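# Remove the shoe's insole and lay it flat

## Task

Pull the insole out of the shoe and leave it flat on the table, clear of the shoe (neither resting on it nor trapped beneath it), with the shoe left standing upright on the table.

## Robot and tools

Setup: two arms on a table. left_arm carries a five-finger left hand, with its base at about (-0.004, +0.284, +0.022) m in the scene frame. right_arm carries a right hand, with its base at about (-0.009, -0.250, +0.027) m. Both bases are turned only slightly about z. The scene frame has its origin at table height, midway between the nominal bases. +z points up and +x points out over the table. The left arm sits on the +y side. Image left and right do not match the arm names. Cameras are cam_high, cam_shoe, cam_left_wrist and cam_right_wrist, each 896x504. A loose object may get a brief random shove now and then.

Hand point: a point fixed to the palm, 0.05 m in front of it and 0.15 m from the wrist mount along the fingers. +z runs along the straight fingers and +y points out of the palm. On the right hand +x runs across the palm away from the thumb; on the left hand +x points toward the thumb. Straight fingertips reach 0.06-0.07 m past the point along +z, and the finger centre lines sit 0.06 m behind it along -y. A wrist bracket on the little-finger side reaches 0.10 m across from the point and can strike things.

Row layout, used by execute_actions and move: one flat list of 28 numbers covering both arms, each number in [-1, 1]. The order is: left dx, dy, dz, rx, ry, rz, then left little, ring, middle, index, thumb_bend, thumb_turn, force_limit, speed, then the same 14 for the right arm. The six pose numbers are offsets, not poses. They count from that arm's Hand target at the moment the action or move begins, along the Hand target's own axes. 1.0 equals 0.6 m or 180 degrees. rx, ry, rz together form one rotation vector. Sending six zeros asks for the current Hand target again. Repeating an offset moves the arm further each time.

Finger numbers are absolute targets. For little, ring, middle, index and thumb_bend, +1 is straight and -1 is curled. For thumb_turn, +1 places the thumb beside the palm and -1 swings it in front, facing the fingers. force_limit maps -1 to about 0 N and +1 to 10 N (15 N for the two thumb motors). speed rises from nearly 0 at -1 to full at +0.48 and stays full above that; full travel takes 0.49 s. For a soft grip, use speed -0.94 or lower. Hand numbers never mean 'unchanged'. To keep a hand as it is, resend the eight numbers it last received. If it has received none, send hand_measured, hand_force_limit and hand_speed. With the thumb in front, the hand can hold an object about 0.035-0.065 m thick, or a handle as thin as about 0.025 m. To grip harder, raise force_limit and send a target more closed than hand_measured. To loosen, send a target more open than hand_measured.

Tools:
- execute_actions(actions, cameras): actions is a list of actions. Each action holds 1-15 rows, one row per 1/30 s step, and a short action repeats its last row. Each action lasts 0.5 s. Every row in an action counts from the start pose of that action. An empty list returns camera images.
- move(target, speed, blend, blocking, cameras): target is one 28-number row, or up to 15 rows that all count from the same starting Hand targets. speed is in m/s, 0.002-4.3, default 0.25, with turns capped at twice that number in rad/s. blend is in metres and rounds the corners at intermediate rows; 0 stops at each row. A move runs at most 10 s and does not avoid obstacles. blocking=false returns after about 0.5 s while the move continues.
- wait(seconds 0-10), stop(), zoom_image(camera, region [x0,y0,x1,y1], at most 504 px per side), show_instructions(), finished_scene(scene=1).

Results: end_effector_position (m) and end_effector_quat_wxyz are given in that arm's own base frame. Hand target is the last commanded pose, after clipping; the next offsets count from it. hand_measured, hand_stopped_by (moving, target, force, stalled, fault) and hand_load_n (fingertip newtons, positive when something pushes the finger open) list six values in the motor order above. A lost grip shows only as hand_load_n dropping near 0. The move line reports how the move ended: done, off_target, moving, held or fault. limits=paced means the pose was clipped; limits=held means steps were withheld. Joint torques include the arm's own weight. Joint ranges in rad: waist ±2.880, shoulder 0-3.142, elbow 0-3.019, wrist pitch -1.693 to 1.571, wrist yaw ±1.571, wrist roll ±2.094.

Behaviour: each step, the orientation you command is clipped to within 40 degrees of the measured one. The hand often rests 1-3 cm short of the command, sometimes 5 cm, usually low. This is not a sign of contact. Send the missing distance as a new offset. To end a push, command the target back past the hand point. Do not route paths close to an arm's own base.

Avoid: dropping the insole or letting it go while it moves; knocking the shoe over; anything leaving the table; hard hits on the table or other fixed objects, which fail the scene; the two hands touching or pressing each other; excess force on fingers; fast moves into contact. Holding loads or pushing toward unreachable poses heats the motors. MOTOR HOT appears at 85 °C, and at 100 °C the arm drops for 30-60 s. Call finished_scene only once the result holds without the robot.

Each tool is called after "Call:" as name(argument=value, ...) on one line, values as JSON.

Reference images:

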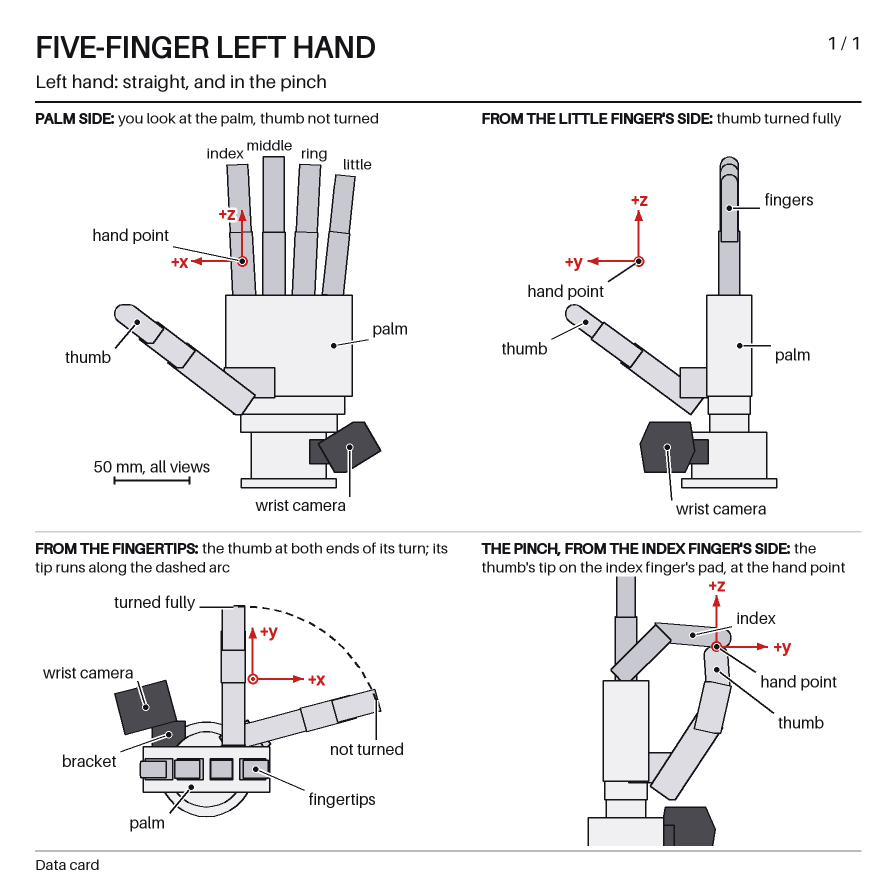

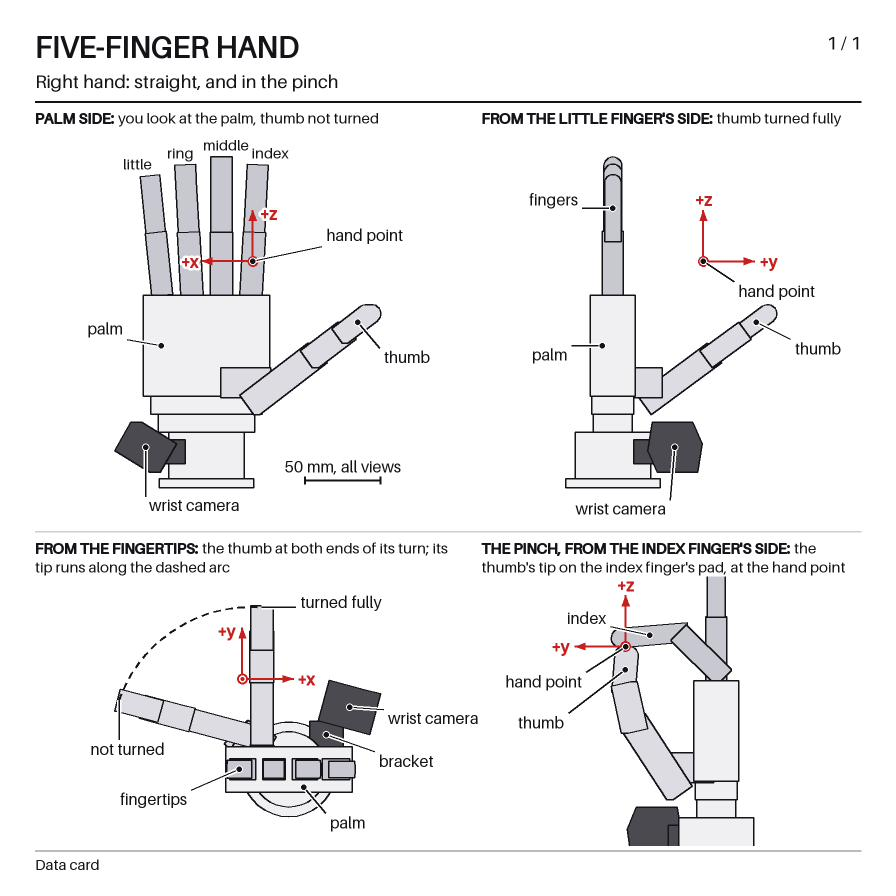

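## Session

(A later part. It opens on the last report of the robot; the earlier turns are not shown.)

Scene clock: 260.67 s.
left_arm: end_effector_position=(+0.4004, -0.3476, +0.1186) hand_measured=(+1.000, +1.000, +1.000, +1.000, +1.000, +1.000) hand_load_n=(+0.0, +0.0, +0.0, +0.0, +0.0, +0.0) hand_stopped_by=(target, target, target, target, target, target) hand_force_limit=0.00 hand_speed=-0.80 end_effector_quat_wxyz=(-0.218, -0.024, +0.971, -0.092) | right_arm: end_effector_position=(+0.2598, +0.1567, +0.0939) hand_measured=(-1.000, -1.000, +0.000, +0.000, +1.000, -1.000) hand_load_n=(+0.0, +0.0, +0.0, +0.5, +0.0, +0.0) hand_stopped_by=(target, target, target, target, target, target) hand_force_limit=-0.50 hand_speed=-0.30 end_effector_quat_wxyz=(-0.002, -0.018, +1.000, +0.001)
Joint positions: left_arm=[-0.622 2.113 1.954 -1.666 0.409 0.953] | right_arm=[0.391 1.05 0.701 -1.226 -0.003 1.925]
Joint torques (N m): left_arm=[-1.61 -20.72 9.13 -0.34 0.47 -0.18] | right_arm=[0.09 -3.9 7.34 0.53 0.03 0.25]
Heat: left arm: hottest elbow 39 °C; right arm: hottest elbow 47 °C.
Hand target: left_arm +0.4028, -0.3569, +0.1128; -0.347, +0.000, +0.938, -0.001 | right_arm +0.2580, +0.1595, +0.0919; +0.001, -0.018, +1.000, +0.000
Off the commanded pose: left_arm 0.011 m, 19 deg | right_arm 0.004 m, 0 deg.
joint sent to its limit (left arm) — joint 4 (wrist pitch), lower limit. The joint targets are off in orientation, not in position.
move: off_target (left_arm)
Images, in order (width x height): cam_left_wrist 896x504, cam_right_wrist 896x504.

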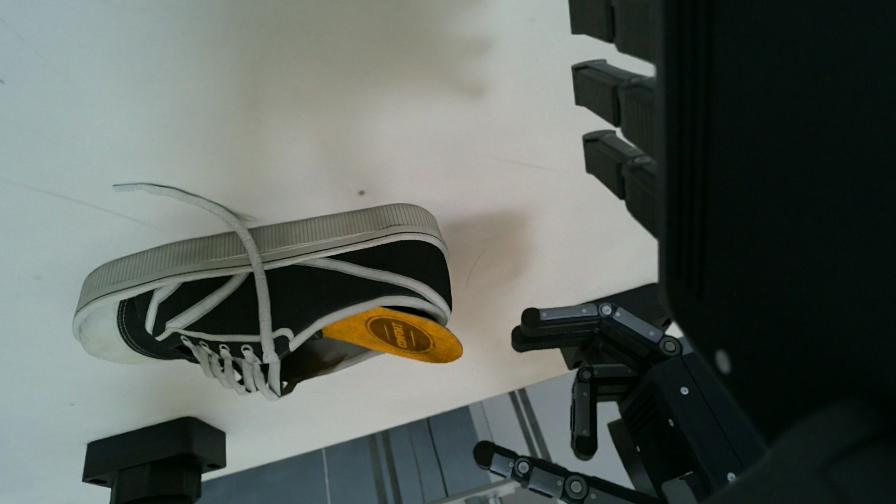

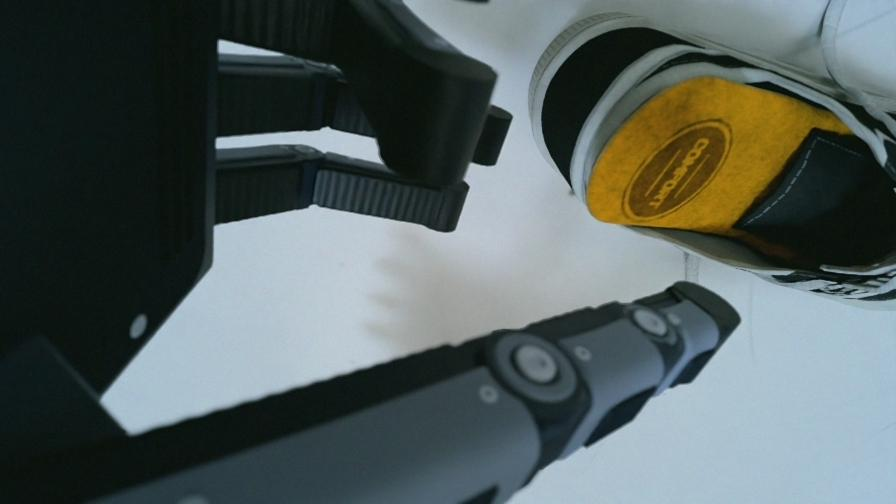

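Call:
move(target=[0,0,0,0,0,0,1,1,1,1,1,1,0,-0.8,0,0.05,0,0,0,0,-1,-1,0,0,1,-1,-0.5,-0.3], speed=0.06, cameras=["cam_left_wrist","cam_right_wrist"])

Call:
zoom_image(camera="cam_left_wrist", region=[400, 280, 640, 430])

Scene clock: 267.77 s.
left_arm: end_effector_position=(+0.4004, -0.3476, +0.1186) hand_measured=(+1.000, +1.000, +1.000, +1.000, +1.000, +1.000) hand_load_n=(+0.0, +0.0, +0.0, +0.0, +0.0, +0.0) hand_stopped_by=(target, target, target, target, target, target) hand_force_limit=0.00 hand_speed=-0.80 end_effector_quat_wxyz=(-0.218, -0.024, +0.971, -0.092) | right_arm: end_effector_position=(+0.2502, +0.1825, +0.0877) hand_measured=(-1.000, -1.000, +0.000, +0.000, +1.000, -1.000) hand_load_n=(+0.0, +0.0, -0.5, +0.0, +0.0, +0.0) hand_stopped_by=(target, target, target, target, target, target) hand_force_limit=-0.50 hand_speed=-0.30 end_effector_quat_wxyz=(-0.007, -0.019, +1.000, -0.003)
Joint positions: left_arm=[-0.622 2.113 1.954 -1.666 0.409 0.953] | right_arm=[0.501 1.074 0.701 -1.213 -0.002 2.032]
Joint torques (N m): left_arm=[-1.49 -20.84 9.1 -0.34 0.47 -0.18] | right_arm=[-0.15 -3.08 9.16 0.58 0 0.24]
Heat: left arm: hottest elbow 39 °C; right arm: hottest elbow 46 °C.
Hand target: left_arm +0.4028, -0.3569, +0.1128; -0.347, +0.000, +0.938, -0.001 | right_arm +0.2570, +0.1894, +0.0919; +0.001, -0.018, +1.000, +0.000
Off the commanded pose: left_arm 0.011 m, 19 deg | right_arm 0.011 m, 1 deg.
joint sent to its limit (left arm) — joint 4 (wrist pitch), lower limit. The joint targets are off in orientation, not in position.
move: off_target (left_arm, right_arm)
Images, in order (width x height): cam_left_wrist 896x504, cam_right_wrist 896x504.

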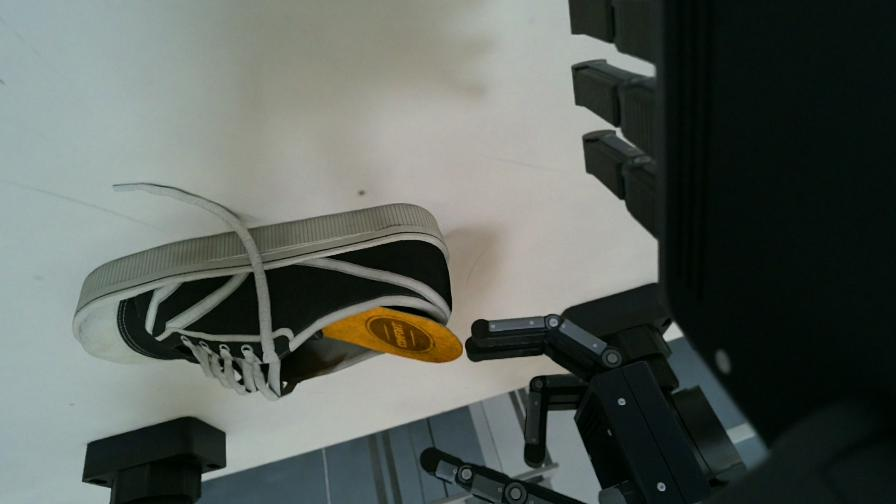

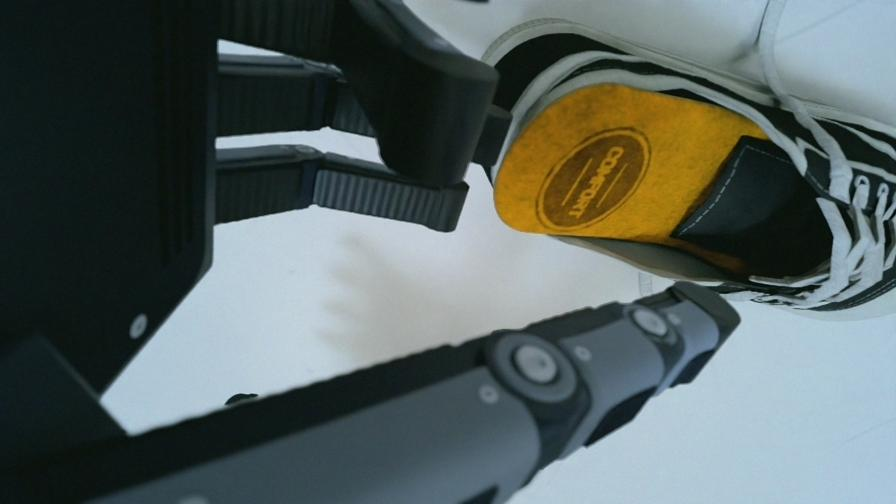

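Scaled by 2.100.

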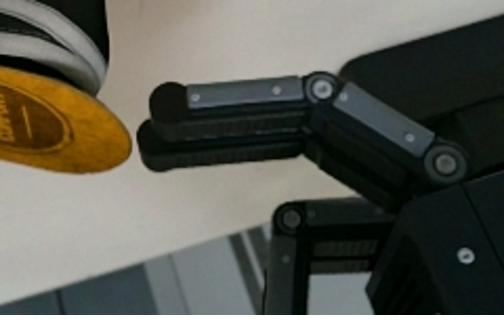

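Call:
move(target=[0,0,0,0,0,0,1,1,1,1,1,1,0,-0.8,0,-0.008,0.017,0,0,0,-1,-1,0,0,1,-1,-0.5,-0.3], speed=0.06, cameras=["cam_left_wrist","cam_right_wrist"])

Call:
zoom_image(camera="cam_left_wrist", region=[400, 280, 640, 430])

Scene clock: 275.73 s.
left_arm: end_effector_position=(+0.4004, -0.3476, +0.1186) hand_measured=(+1.000, +1.000, +1.000, +1.000, +1.000, +1.000) hand_load_n=(+0.0, +0.0, +0.0, +0.0, +0.0, +0.0) hand_stopped_by=(target, target, target, target, target, target) hand_force_limit=0.00 hand_speed=-0.80 end_effector_quat_wxyz=(-0.218, -0.024, +0.971, -0.092) | right_arm: end_effector_position=(+0.2572, +0.1863, +0.0882) hand_measured=(-1.000, -1.000, +0.000, +0.000, +1.000, -1.000) hand_load_n=(+0.0, +0.0, +0.0, +0.0, +0.0, +0.0) hand_stopped_by=(target, target, target, target, target, target) hand_force_limit=-0.50 hand_speed=-0.30 end_effector_quat_wxyz=(+0.005, -0.019, +1.000, +0.003)
Joint positions: left_arm=[-0.622 2.113 1.954 -1.666 0.409 0.953] | right_arm=[0.501 1.078 0.701 -1.182 -0.002 2.033]
Joint torques (N m): left_arm=[-1.55 -20.84 9.13 -0.36 0.47 -0.18] | right_arm=[-1.08 -2.73 7.28 0.57 0.04 0.08]
Heat: left arm: hottest elbow 40 °C; right arm: hottest elbow 46 °C.
Hand target: left_arm +0.4028, -0.3569, +0.1128; -0.347, +0.000, +0.938, -0.001 | right_arm +0.2572, +0.1846, +0.0818; +0.001, -0.018, +1.000, +0.001
Off the commanded pose: left_arm 0.011 m, 19 deg | right_arm 0.007 m, 1 deg.
joint sent to its limit (left arm) — joint 4 (wrist pitch), lower limit. The joint targets are off in orientation, not in position.
move: off_target (left_arm)
Images, in order (width x height): cam_left_wrist 896x504, cam_right_wrist 896x504.

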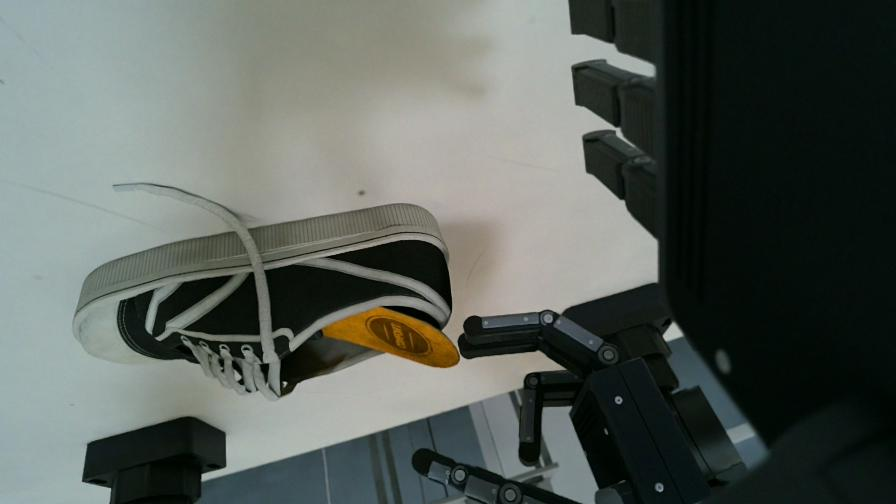

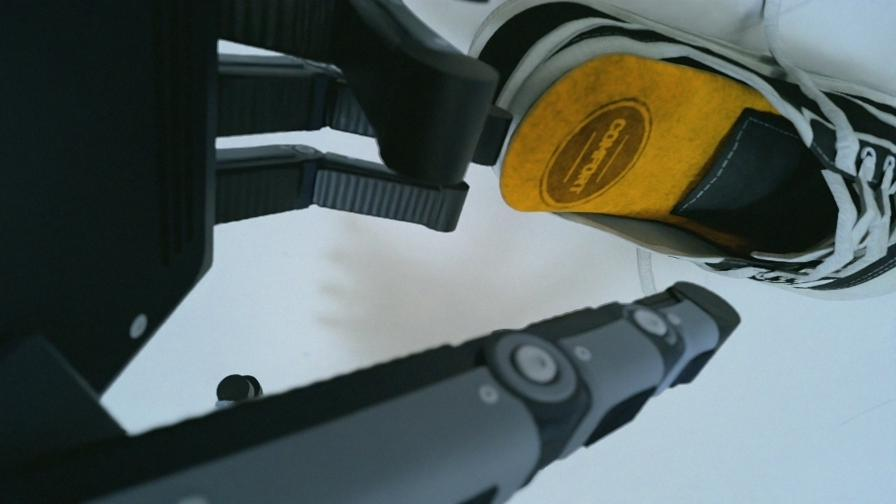

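Scaled by 2.100.

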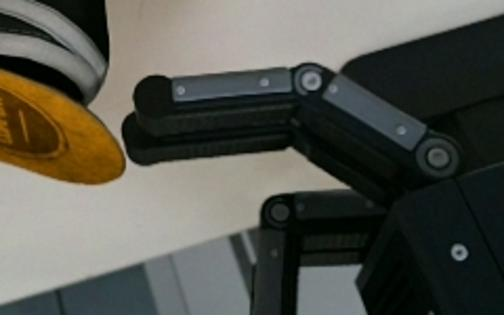

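Call:
move(target=[0,0,0,0,0,0,1,1,1,1,1,1,0,-0.8,-0.003,0.027,0,0,0,0,-1,-1,0,0,1,-1,-0.5,-0.3], speed=0.05, cameras=["cam_left_wrist","cam_right_wrist"])

Call:
zoom_image(camera="cam_left_wrist", region=[400, 280, 640, 430])

Scene clock: 281.23 s.
left_arm: end_effector_position=(+0.4004, -0.3476, +0.1186) hand_measured=(+1.000, +1.000, +1.000, +1.000, +1.000, +1.000) hand_load_n=(+0.0, +0.0, +0.0, +0.0, +0.0, +0.0) hand_stopped_by=(target, target, target, target, target, target) hand_force_limit=0.00 hand_speed=-0.80 end_effector_quat_wxyz=(-0.218, -0.024, +0.971, -0.092) | right_arm: end_effector_position=(+0.2539, +0.1945, +0.0800) hand_measured=(-1.000, -1.000, +0.000, +0.000, +1.000, -1.000) hand_load_n=(+0.5, +0.0, +0.0, +0.0, +0.0, +0.0) hand_stopped_by=(target, target, target, target, target, target) hand_force_limit=-0.50 hand_speed=-0.30 end_effector_quat_wxyz=(-0.004, -0.019, +1.000, -0.002)
Joint positions: left_arm=[-0.622 2.113 1.954 -1.666 0.409 0.953] | right_arm=[0.534 1.107 0.701 -1.173 -0.001 2.067]
Joint torques (N m): left_arm=[-1.61 -20.78 9.11 -0.34 0.46 -0.17] | right_arm=[-0.15 -3.19 8.65 0.54 0.02 0.26]
Heat: left arm: hottest elbow 40 °C; right arm: hottest elbow 45 °C.
Hand target: left_arm +0.4028, -0.3569, +0.1128; -0.347, +0.000, +0.938, -0.001 | right_arm +0.2584, +0.2008, +0.0817; +0.001, -0.018, +1.000, +0.000
Off the commanded pose: left_arm 0.011 m, 19 deg | right_arm 0.008 m, 1 deg.
joint sent to its limit (left arm) — joint 4 (wrist pitch), lower limit. The joint targets are off in orientation, not in position.
move: off_target (left_arm)
Images, in order (width x height): cam_left_wrist 896x504, cam_right_wrist 896x504.

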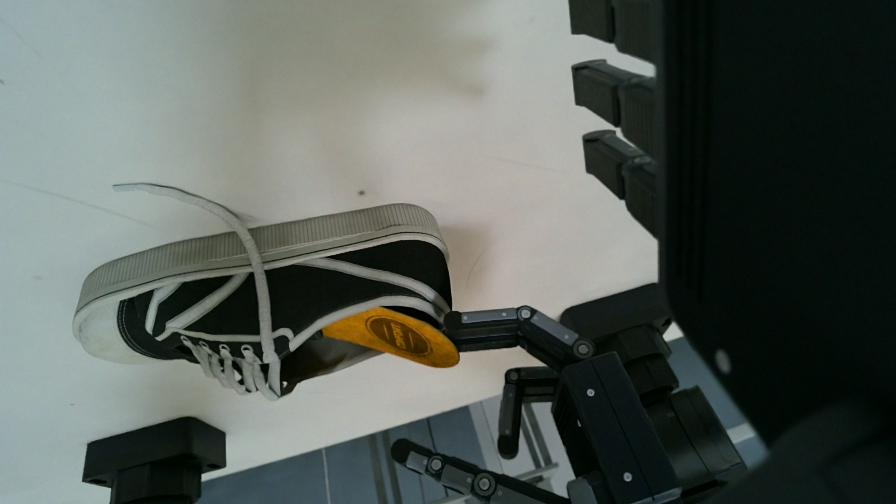

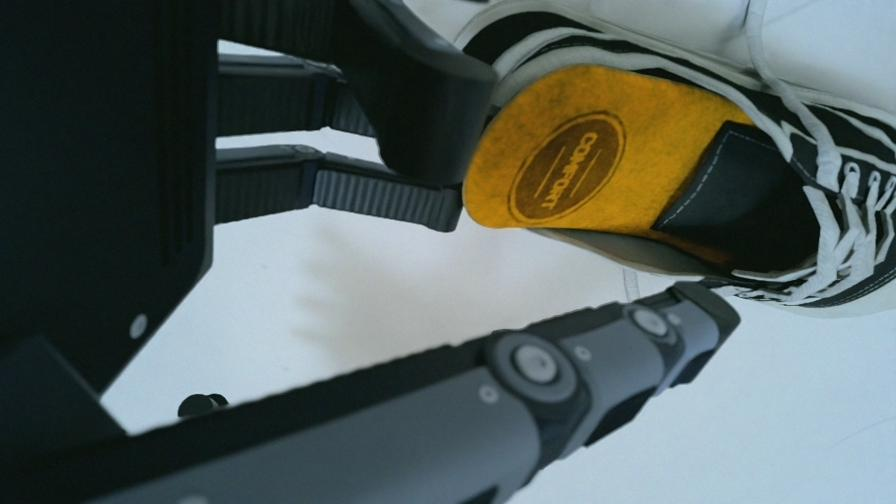

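Scaled by 2.100.

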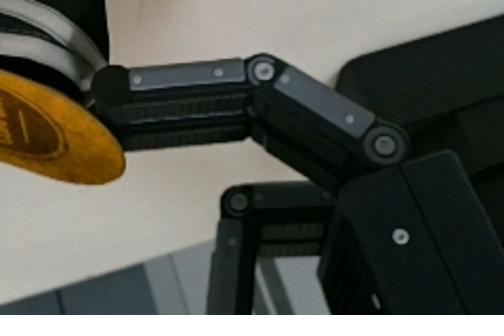

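Call:
move(target=[0,0,0,0,0,0,1,1,1,1,1,1,0,-0.8,0,0.01,-0.012,0,0,0,-1,-1,0,0,1,-1,-0.5,-0.3], speed=0.05, cameras=["cam_left_wrist","cam_right_wrist"])

Call:
zoom_image(camera="cam_left_wrist", region=[400, 280, 640, 430])

Scene clock: 287.07 s.
left_arm: end_effector_position=(+0.4004, -0.3476, +0.1186) hand_measured=(+1.000, +1.000, +1.000, +1.000, +1.000, +1.000) hand_load_n=(+0.0, -0.5, +0.0, +0.0, +0.0, +0.0) hand_stopped_by=(target, target, target, target, target, target) hand_force_limit=0.00 hand_speed=-0.80 end_effector_quat_wxyz=(-0.218, -0.024, +0.971, -0.092) | right_arm: end_effector_position=(+0.2516, +0.1982, +0.0800) hand_measured=(-1.000, -1.000, +0.000, +0.000, +1.000, -1.000) hand_load_n=(+0.0, +0.0, +0.0, +0.0, +0.0, +0.0) hand_stopped_by=(target, target, target, target, target, target) hand_force_limit=-0.50 hand_speed=-0.30 end_effector_quat_wxyz=(-0.004, -0.019, +1.000, -0.002)
Joint positions: left_arm=[-0.622 2.113 1.954 -1.666 0.409 0.953] | right_arm=[0.551 1.107 0.701 -1.173 -0.001 2.085]
Joint torques (N m): left_arm=[-1.79 -20.84 9.11 -0.34 0.47 -0.17] | right_arm=[-0.09 -3.55 10.1 -0.16 -0.02 0.25]
Heat: left arm: hottest elbow 40 °C; right arm: hottest elbow 45 °C.
Hand target: left_arm +0.4028, -0.3569, +0.1128; -0.347, +0.000, +0.938, -0.001 | right_arm +0.2582, +0.2068, +0.0889; +0.001, -0.018, +1.000, +0.000
Off the commanded pose: left_arm 0.011 m, 19 deg | right_arm 0.014 m, 1 deg.
joint sent to its limit (left arm) — joint 4 (wrist pitch), lower limit. The joint targets are off in orientation, not in position.
joint sent to its limit (right arm) — joint 6 (wrist roll), upper limit. The joint targets still meet the commanded pose.
move: off_target (left_arm, right_arm)
Images, in order (width x height): cam_left_wrist 896x504, cam_right_wrist 896x504.

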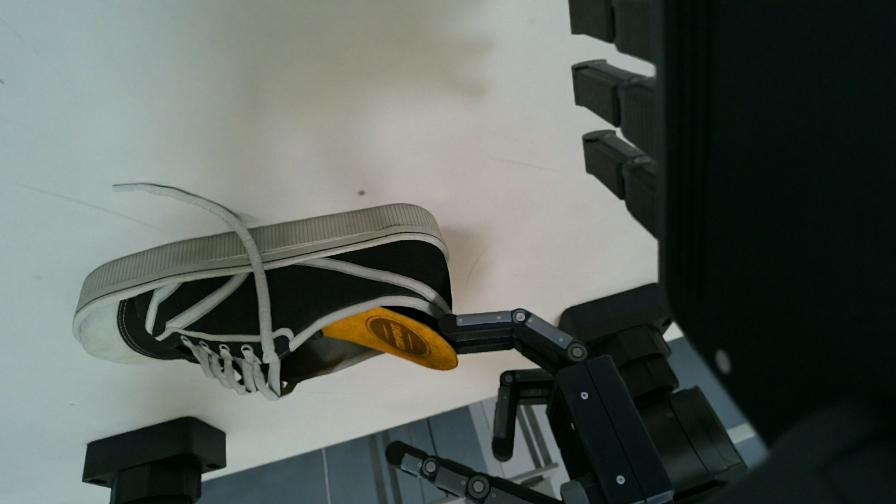

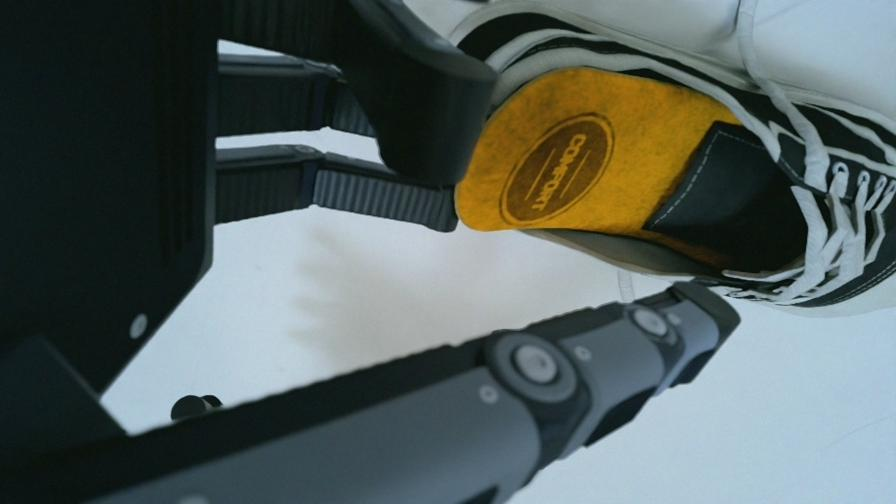

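Scaled by 2.100.

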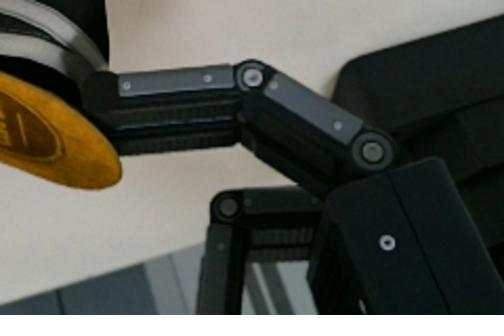

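Call:
move(target=[0,0,0,0,0,0,1,1,1,1,1,1,0,-0.8,0,0,0,0,0,0,-1,-1,0,0,0,-1,-0.2,-0.6], speed=0.05, cameras=["cam_left_wrist","cam_right_wrist"])

Call:
zoom_image(camera="cam_left_wrist", region=[400, 280, 640, 430])

Scene clock: 294.37 s.
left_arm: end_effector_position=(+0.4004, -0.3476, +0.1186) hand_measured=(+1.000, +1.000, +1.000, +1.000, +1.000, +1.000) hand_load_n=(+0.0, +0.0, +0.0, +0.0, +0.0, +0.0) hand_stopped_by=(target, target, target, target, target, target) hand_force_limit=0.00 hand_speed=-0.80 end_effector_quat_wxyz=(-0.218, -0.024, +0.971, -0.092) | right_arm: end_effector_position=(+0.2517, +0.1982, +0.0800) hand_measured=(-1.000, -1.000, +0.000, +0.000, +0.000, -1.000) hand_load_n=(+0.0, +0.0, +0.0, +0.0, +0.0, +0.0) hand_stopped_by=(target, target, target, target, target, target) hand_force_limit=-0.20 hand_speed=-0.60 end_effector_quat_wxyz=(-0.004, -0.018, +1.000, -0.002)
Joint positions: left_arm=[-0.622 2.113 1.954 -1.666 0.409 0.953] | right_arm=[0.551 1.107 0.701 -1.173 -0.001 2.085]
Joint torques (N m): left_arm=[-1.55 -20.6 9.1 -0.34 0.48 -0.17] | right_arm=[0.03 -3.31 10.02 -0.17 -0.02 0.24]
Heat: left arm: hottest elbow 40 °C; right arm: hottest elbow 46 °C.
Hand target: left_arm +0.4028, -0.3569, +0.1128; -0.347, +0.000, +0.938, -0.001 | right_arm +0.2581, +0.2069, +0.0889; +0.001, -0.018, +1.000, +0.000
Off the commanded pose: left_arm 0.011 m, 19 deg | right_arm 0.014 m, 1 deg.
joint sent to its limit (left arm) — joint 4 (wrist pitch), lower limit. The joint targets are off in orientation, not in position.
joint sent to its limit (right arm) — joint 6 (wrist roll), upper limit. The joint targets still meet the commanded pose.
move: off_target (left_arm, right_arm)
Images, in order (width x height): cam_left_wrist 896x504, cam_right_wrist 896x504.

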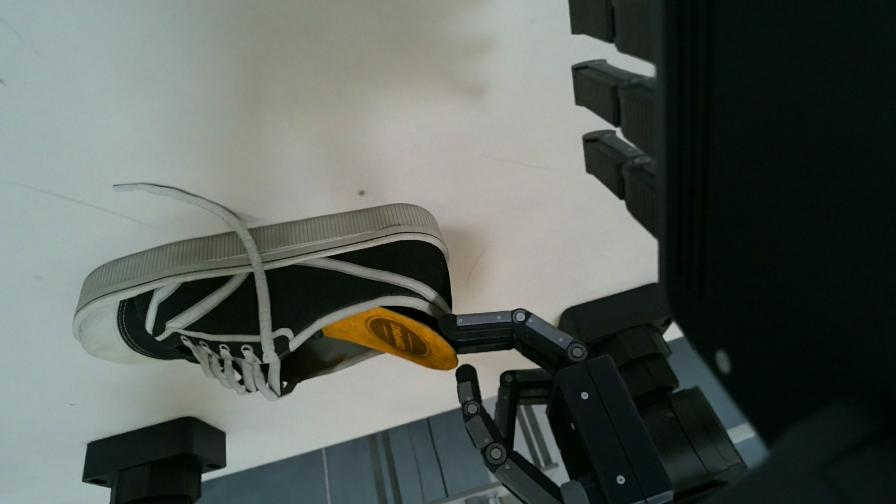

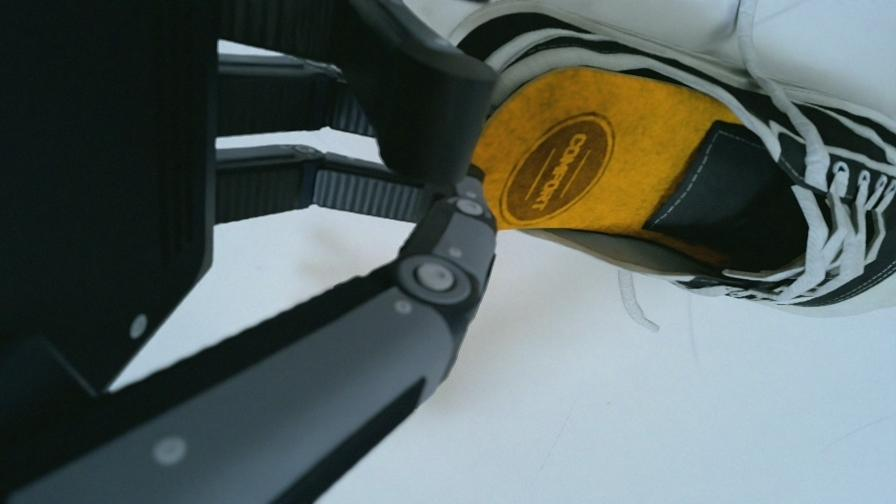

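Scaled by 2.100.

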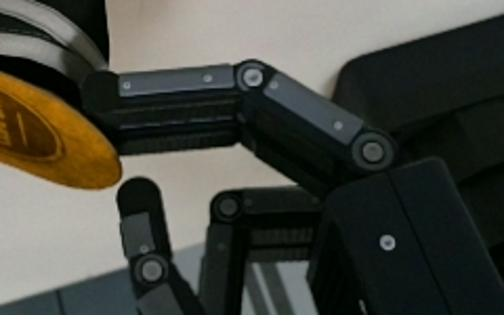

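Call:
move(target=[0,0,0,0,0,0,1,1,1,1,1,1,0,-0.8,0,0,0,0,0,0,-1,-1,0,0,0.3,-1,-0.2,-0.6], speed=0.05)

Call:
move(target=[0,0,0,0,0,0,1,1,1,1,1,1,0,-0.8,0,0,0,0,0,0,-1,-1,-0.25,-0.25,0.3,-1,-0.2,-0.8], speed=0.05, cameras=["cam_left_wrist","cam_right_wrist"])

Call:
zoom_image(camera="cam_left_wrist", region=[400, 280, 640, 430])

Scene clock: 302.27 s.
left_arm: end_effector_position=(+0.4004, -0.3476, +0.1186) hand_measured=(+1.000, +1.000, +1.000, +1.000, +1.000, +1.000) hand_load_n=(+0.0, +0.0, +0.0, +0.0, +0.0, +0.0) hand_stopped_by=(target, target, target, target, target, target) hand_force_limit=0.00 hand_speed=-0.80 end_effector_quat_wxyz=(-0.218, -0.024, +0.971, -0.092) | right_arm: end_effector_position=(+0.2517, +0.1982, +0.0800) hand_measured=(-1.000, -1.000, +0.000, +0.000, +0.300, -1.000) hand_load_n=(+0.0, +0.0, +0.0, +0.0, +0.0, +0.0) hand_stopped_by=(target, target, target, target, target, target) hand_force_limit=-0.20 hand_speed=-0.60 end_effector_quat_wxyz=(-0.004, -0.018, +1.000, -0.002)
Joint positions: left_arm=[-0.622 2.113 1.954 -1.666 0.409 0.953] | right_arm=[0.551 1.107 0.701 -1.173 -0.001 2.085]
Joint torques (N m): left_arm=[-1.67 -20.72 9.11 -0.34 0.47 -0.17] | right_arm=[0.03 -3.14 10.07 -0.16 -0.03 0.25]
Heat: left arm: hottest elbow 41 °C; right arm: hottest elbow 46 °C.
Hand target: left_arm +0.4028, -0.3569, +0.1128; -0.347, +0.000, +0.938, -0.001 | right_arm +0.2581, +0.2069, +0.0889; +0.001, -0.018, +1.000, +0.000
Off the commanded pose: left_arm 0.011 m, 19 deg | right_arm 0.014 m, 1 deg.
joint sent to its limit (left arm) — joint 4 (wrist pitch), lower limit. The joint targets are off in orientation, not in position.
joint sent to its limit (right arm) — joint 6 (wrist roll), upper limit. The joint targets still meet the commanded pose.
move: off_target (left_arm, right_arm)

Scene clock: 303.00 s.
left_arm: end_effector_position=(+0.4004, -0.3476, +0.1186) hand_measured=(+1.000, +1.000, +1.000, +1.000, +1.000, +1.000) hand_load_n=(+0.0, +0.0, +0.0, +0.0, +0.0, +0.0) hand_stopped_by=(target, target, target, target, target, target) hand_force_limit=0.00 hand_speed=-0.80 end_effector_quat_wxyz=(-0.218, -0.024, +0.971, -0.092) | right_arm: end_effector_position=(+0.2514, +0.1980, +0.0799) hand_measured=(-1.000, -1.000, -0.248, -0.250, +0.300, -1.000) hand_load_n=(+0.0, +0.0, +4.0, +0.0, +1.5, +0.0) hand_stopped_by=(target, target, force, target, target, target) hand_force_limit=-0.20 hand_speed=-0.80 end_effector_quat_wxyz=(-0.005, -0.018, +1.000, -0.002)
Joint positions: left_arm=[-0.622 2.113 1.954 -1.666 0.409 0.953] | right_arm=[0.551 1.107 0.701 -1.174 -0.001 2.085]
Joint torques (N m): left_arm=[-1.44 -20.78 9.17 -0.35 0.48 -0.18] | right_arm=[0.09 -3.08 10.13 -0.16 -0.04 0.25]
Heat: left arm: hottest elbow 41 °C; right arm: hottest elbow 46 °C.
Hand target: left_arm +0.4028, -0.3569, +0.1128; -0.347, +0.000, +0.938, -0.001 | right_arm +0.2582, +0.2069, +0.0889; +0.001, -0.018, +1.000, +0.000
Off the commanded pose: left_arm 0.011 m, 19 deg | right_arm 0.014 m, 1 deg.
joint sent to its limit (left arm) — joint 4 (wrist pitch), lower limit. The joint targets are off in orientation, not in position.
joint sent to its limit (right arm) — joint 6 (wrist roll), upper limit. The joint targets still meet the commanded pose.
move: off_target (left_arm, right_arm)
Images, in order (width x height): cam_left_wrist 896x504, cam_right_wrist 896x504.

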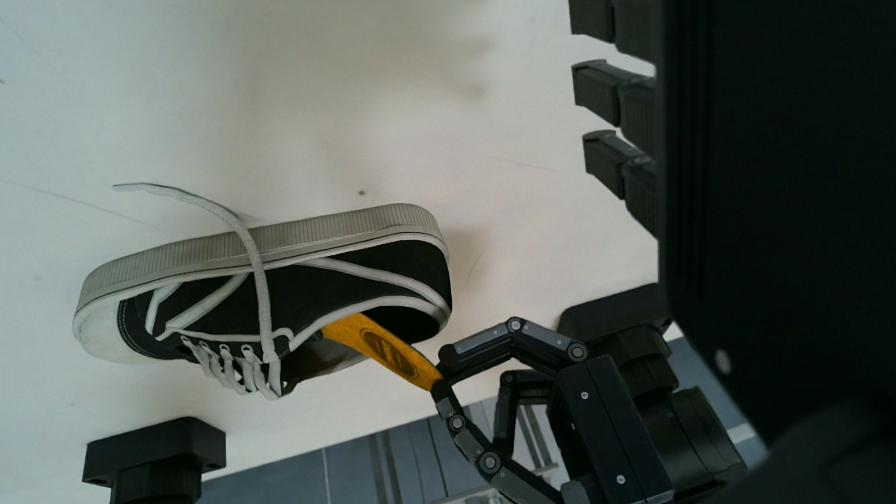

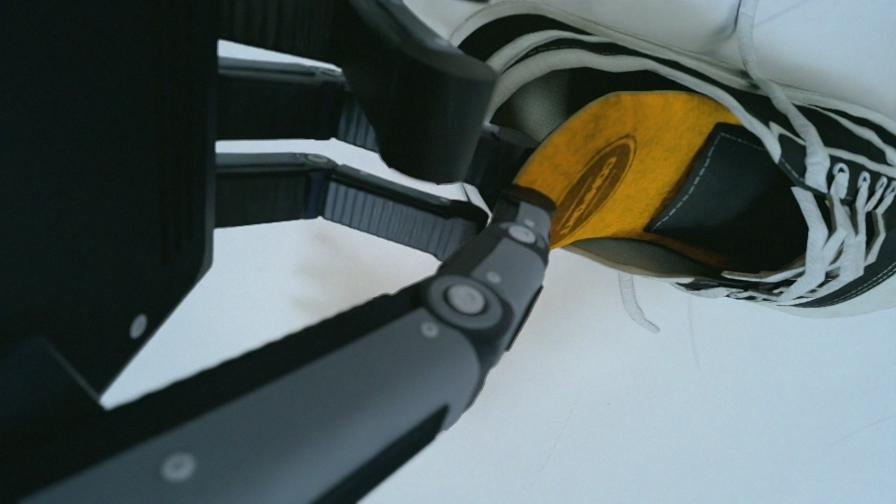

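Scaled by 2.100.

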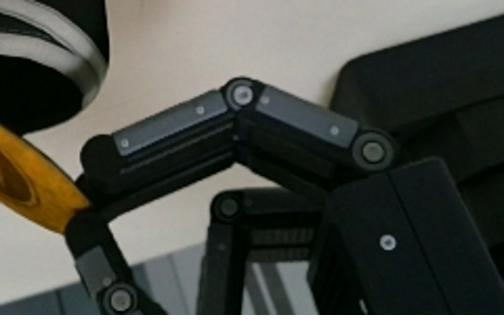

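Call:
move(target=[0,0,0,0,0,0,1,1,1,1,1,1,0,-0.8,0,0,0,0,0,0,-1,-1,-0.45,-0.45,0.15,-1,0.1,-0.8], speed=0.05, cameras=["cam_left_wrist","cam_right_wrist"])

Call:
zoom_image(camera="cam_left_wrist", region=[340, 280, 580, 430])

Scene clock: 308.23 s.
left_arm: end_effector_position=(+0.4004, -0.3476, +0.1186) hand_measured=(+1.000, +1.000, +1.000, +1.000, +1.000, +1.000) hand_load_n=(+0.0, +0.0, +0.0, +0.0, +0.0, +0.0) hand_stopped_by=(target, target, target, target, target, target) hand_force_limit=0.00 hand_speed=-0.80 end_effector_quat_wxyz=(-0.218, -0.024, +0.971, -0.092) | right_arm: end_effector_position=(+0.2515, +0.1980, +0.0799) hand_measured=(-1.000, -1.000, -0.262, -0.358, +0.270, -1.000) hand_load_n=(+0.0, +0.0, +9.0, +7.0, +10.5, +0.5) hand_stopped_by=(target, target, force, force, force, target) hand_force_limit=0.10 hand_speed=-0.80 end_effector_quat_wxyz=(-0.005, -0.018, +1.000, -0.002)
Joint positions: left_arm=[-0.622 2.113 1.954 -1.666 0.409 0.953] | right_arm=[0.551 1.107 0.701 -1.174 -0.001 2.086]
Joint torques (N m): left_arm=[-1.73 -20.78 9.1 -0.35 0.48 -0.16] | right_arm=[0.15 -3.31 10.11 -0.13 -0.02 0.24]
Heat: left arm: hottest elbow 41 °C; right arm: hottest elbow 47 °C.
Hand target: left_arm +0.4028, -0.3569, +0.1128; -0.347, +0.000, +0.938, -0.001 | right_arm +0.2582, +0.2069, +0.0889; +0.001, -0.018, +1.000, +0.000
Off the commanded pose: left_arm 0.011 m, 19 deg | right_arm 0.014 m, 1 deg.
joint sent to its limit (left arm) — joint 4 (wrist pitch), lower limit. The joint targets are off in orientation, not in position.
joint sent to its limit (right arm) — joint 6 (wrist roll), upper limit. The joint targets still meet the commanded pose.
move: off_target (left_arm, right_arm)
Images, in order (width x height): cam_left_wrist 896x504, cam_right_wrist 896x504.

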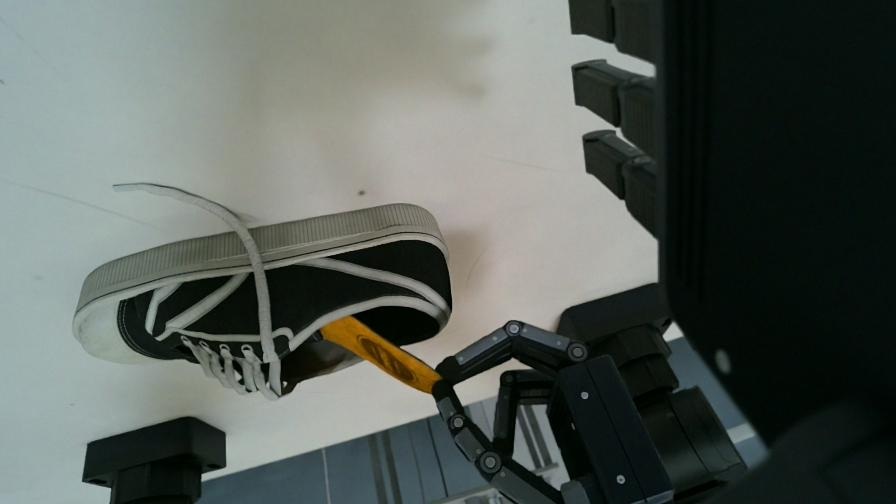

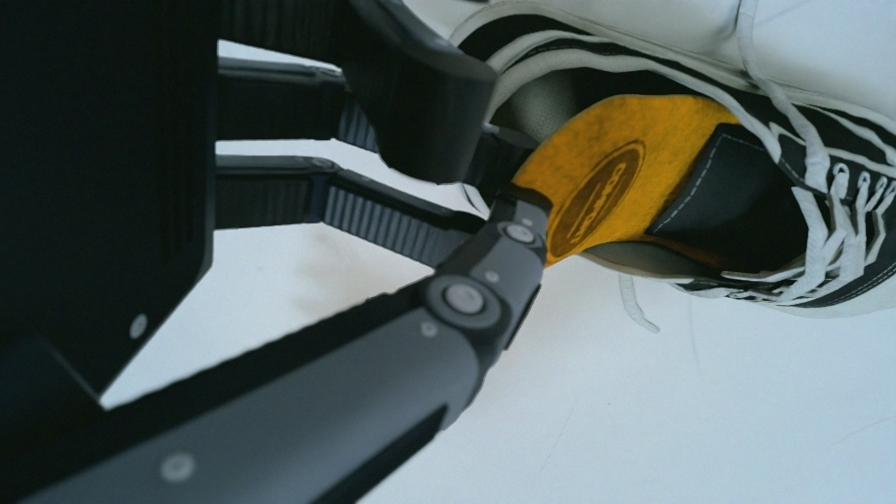

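Scaled by 2.100.

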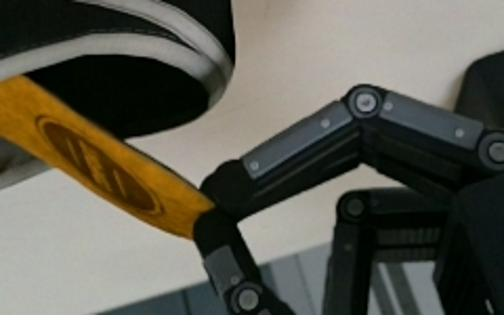

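Call:
move(target=[0,0,0,0,0,0,1,1,1,1,1,1,0,-0.8,0.006,-0.073,-0.03,0,0,0,-1,-1,-0.45,-0.45,0.15,-1,0.1,-0.8], speed=0.04, cameras=["cam_left_wrist","cam_right_wrist","cam_shoe"])

Scene clock: 312.90 s.
left_arm: end_effector_position=(+0.4004, -0.3476, +0.1186) hand_measured=(+1.000, +1.000, +1.000, +1.000, +1.000, +1.000) hand_load_n=(+0.0, +0.0, +0.0, +0.0, +0.0, +0.0) hand_stopped_by=(target, target, target, target, target, target) hand_force_limit=0.00 hand_speed=-0.80 end_effector_quat_wxyz=(-0.218, -0.024, +0.971, -0.092) | right_arm: end_effector_position=(+0.2487, +0.1648, +0.0954) hand_measured=(-1.000, -1.000, -0.262, -0.358, +0.270, -1.000) hand_load_n=(+0.0, +0.0, +10.5, +7.0, +10.5, +0.5) hand_stopped_by=(target, target, force, force, force, target) hand_force_limit=0.10 hand_speed=-0.80 end_effector_quat_wxyz=(-0.010, -0.019, +1.000, -0.003)
Joint positions: left_arm=[-0.622 2.113 1.954 -1.666 0.409 0.953] | right_arm=[0.44 1.04 0.701 -1.252 -0.002 1.972]
Joint torques (N m): left_arm=[-1.44 -20.72 9.1 -0.34 0.48 -0.19] | right_arm=[-2.08 -4.13 9.54 -0.17 0.04 -0.05]
Heat: left arm: hottest elbow 41 °C; right arm: hottest elbow 47 °C.
Hand target: left_arm +0.4028, -0.3569, +0.1128; -0.347, +0.000, +0.938, -0.001 | right_arm +0.2561, +0.1630, +0.1070; +0.001, -0.018, +1.000, +0.001
Off the commanded pose: left_arm 0.011 m, 19 deg | right_arm 0.014 m, 1 deg.
joint sent to its limit (left arm) — joint 4 (wrist pitch), lower limit. The joint targets are off in orientation, not in position.
move: off_target (left_arm, right_arm)
Images, in order (width x height): cam_shoe 896x504, cam_left_wrist 896x504, cam_right_wrist 896x504.

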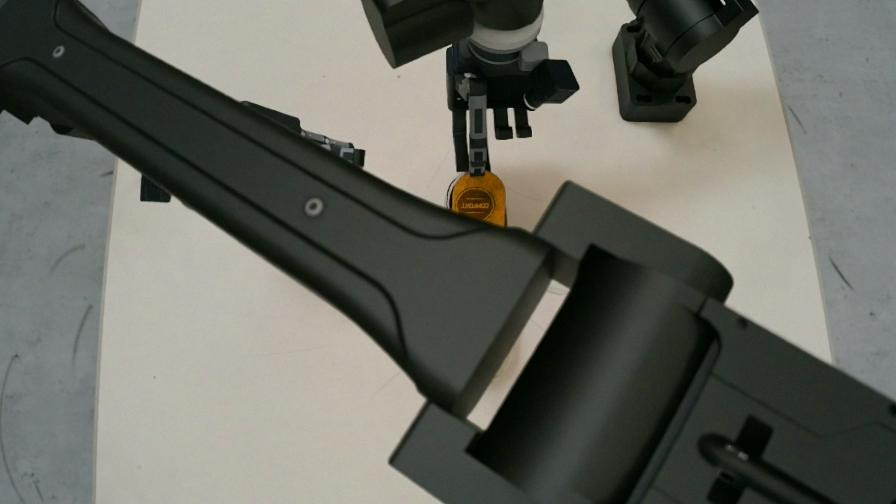

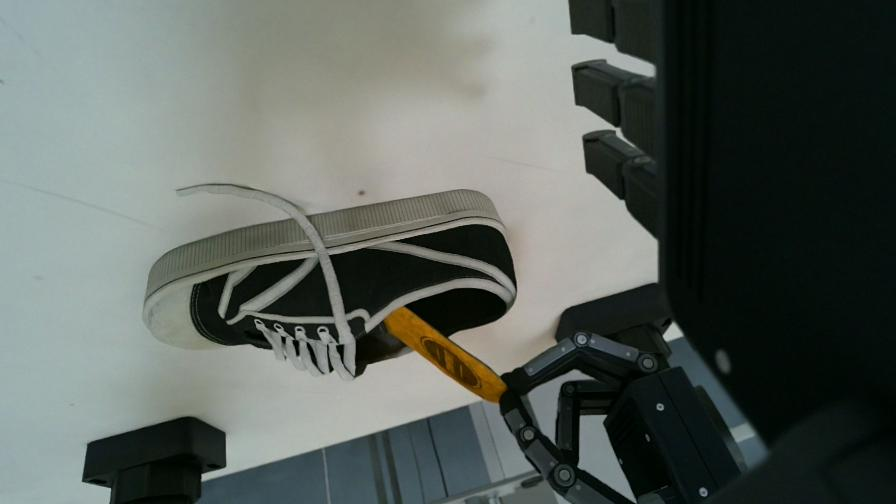

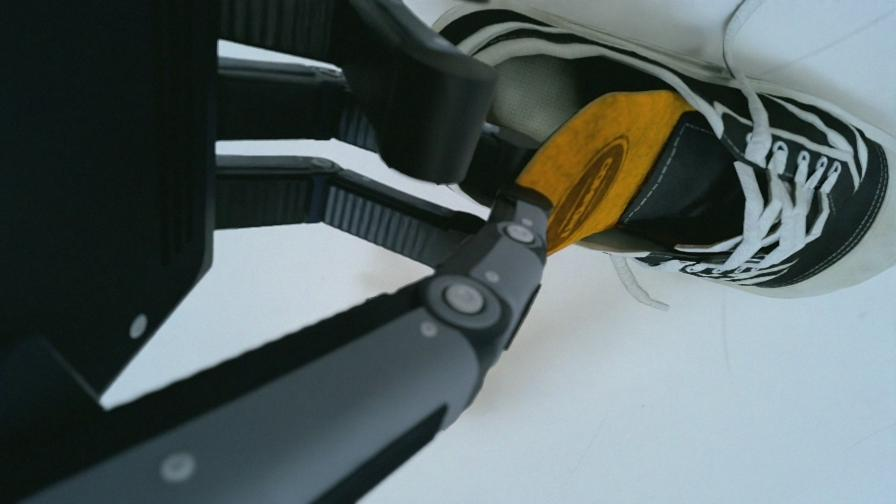

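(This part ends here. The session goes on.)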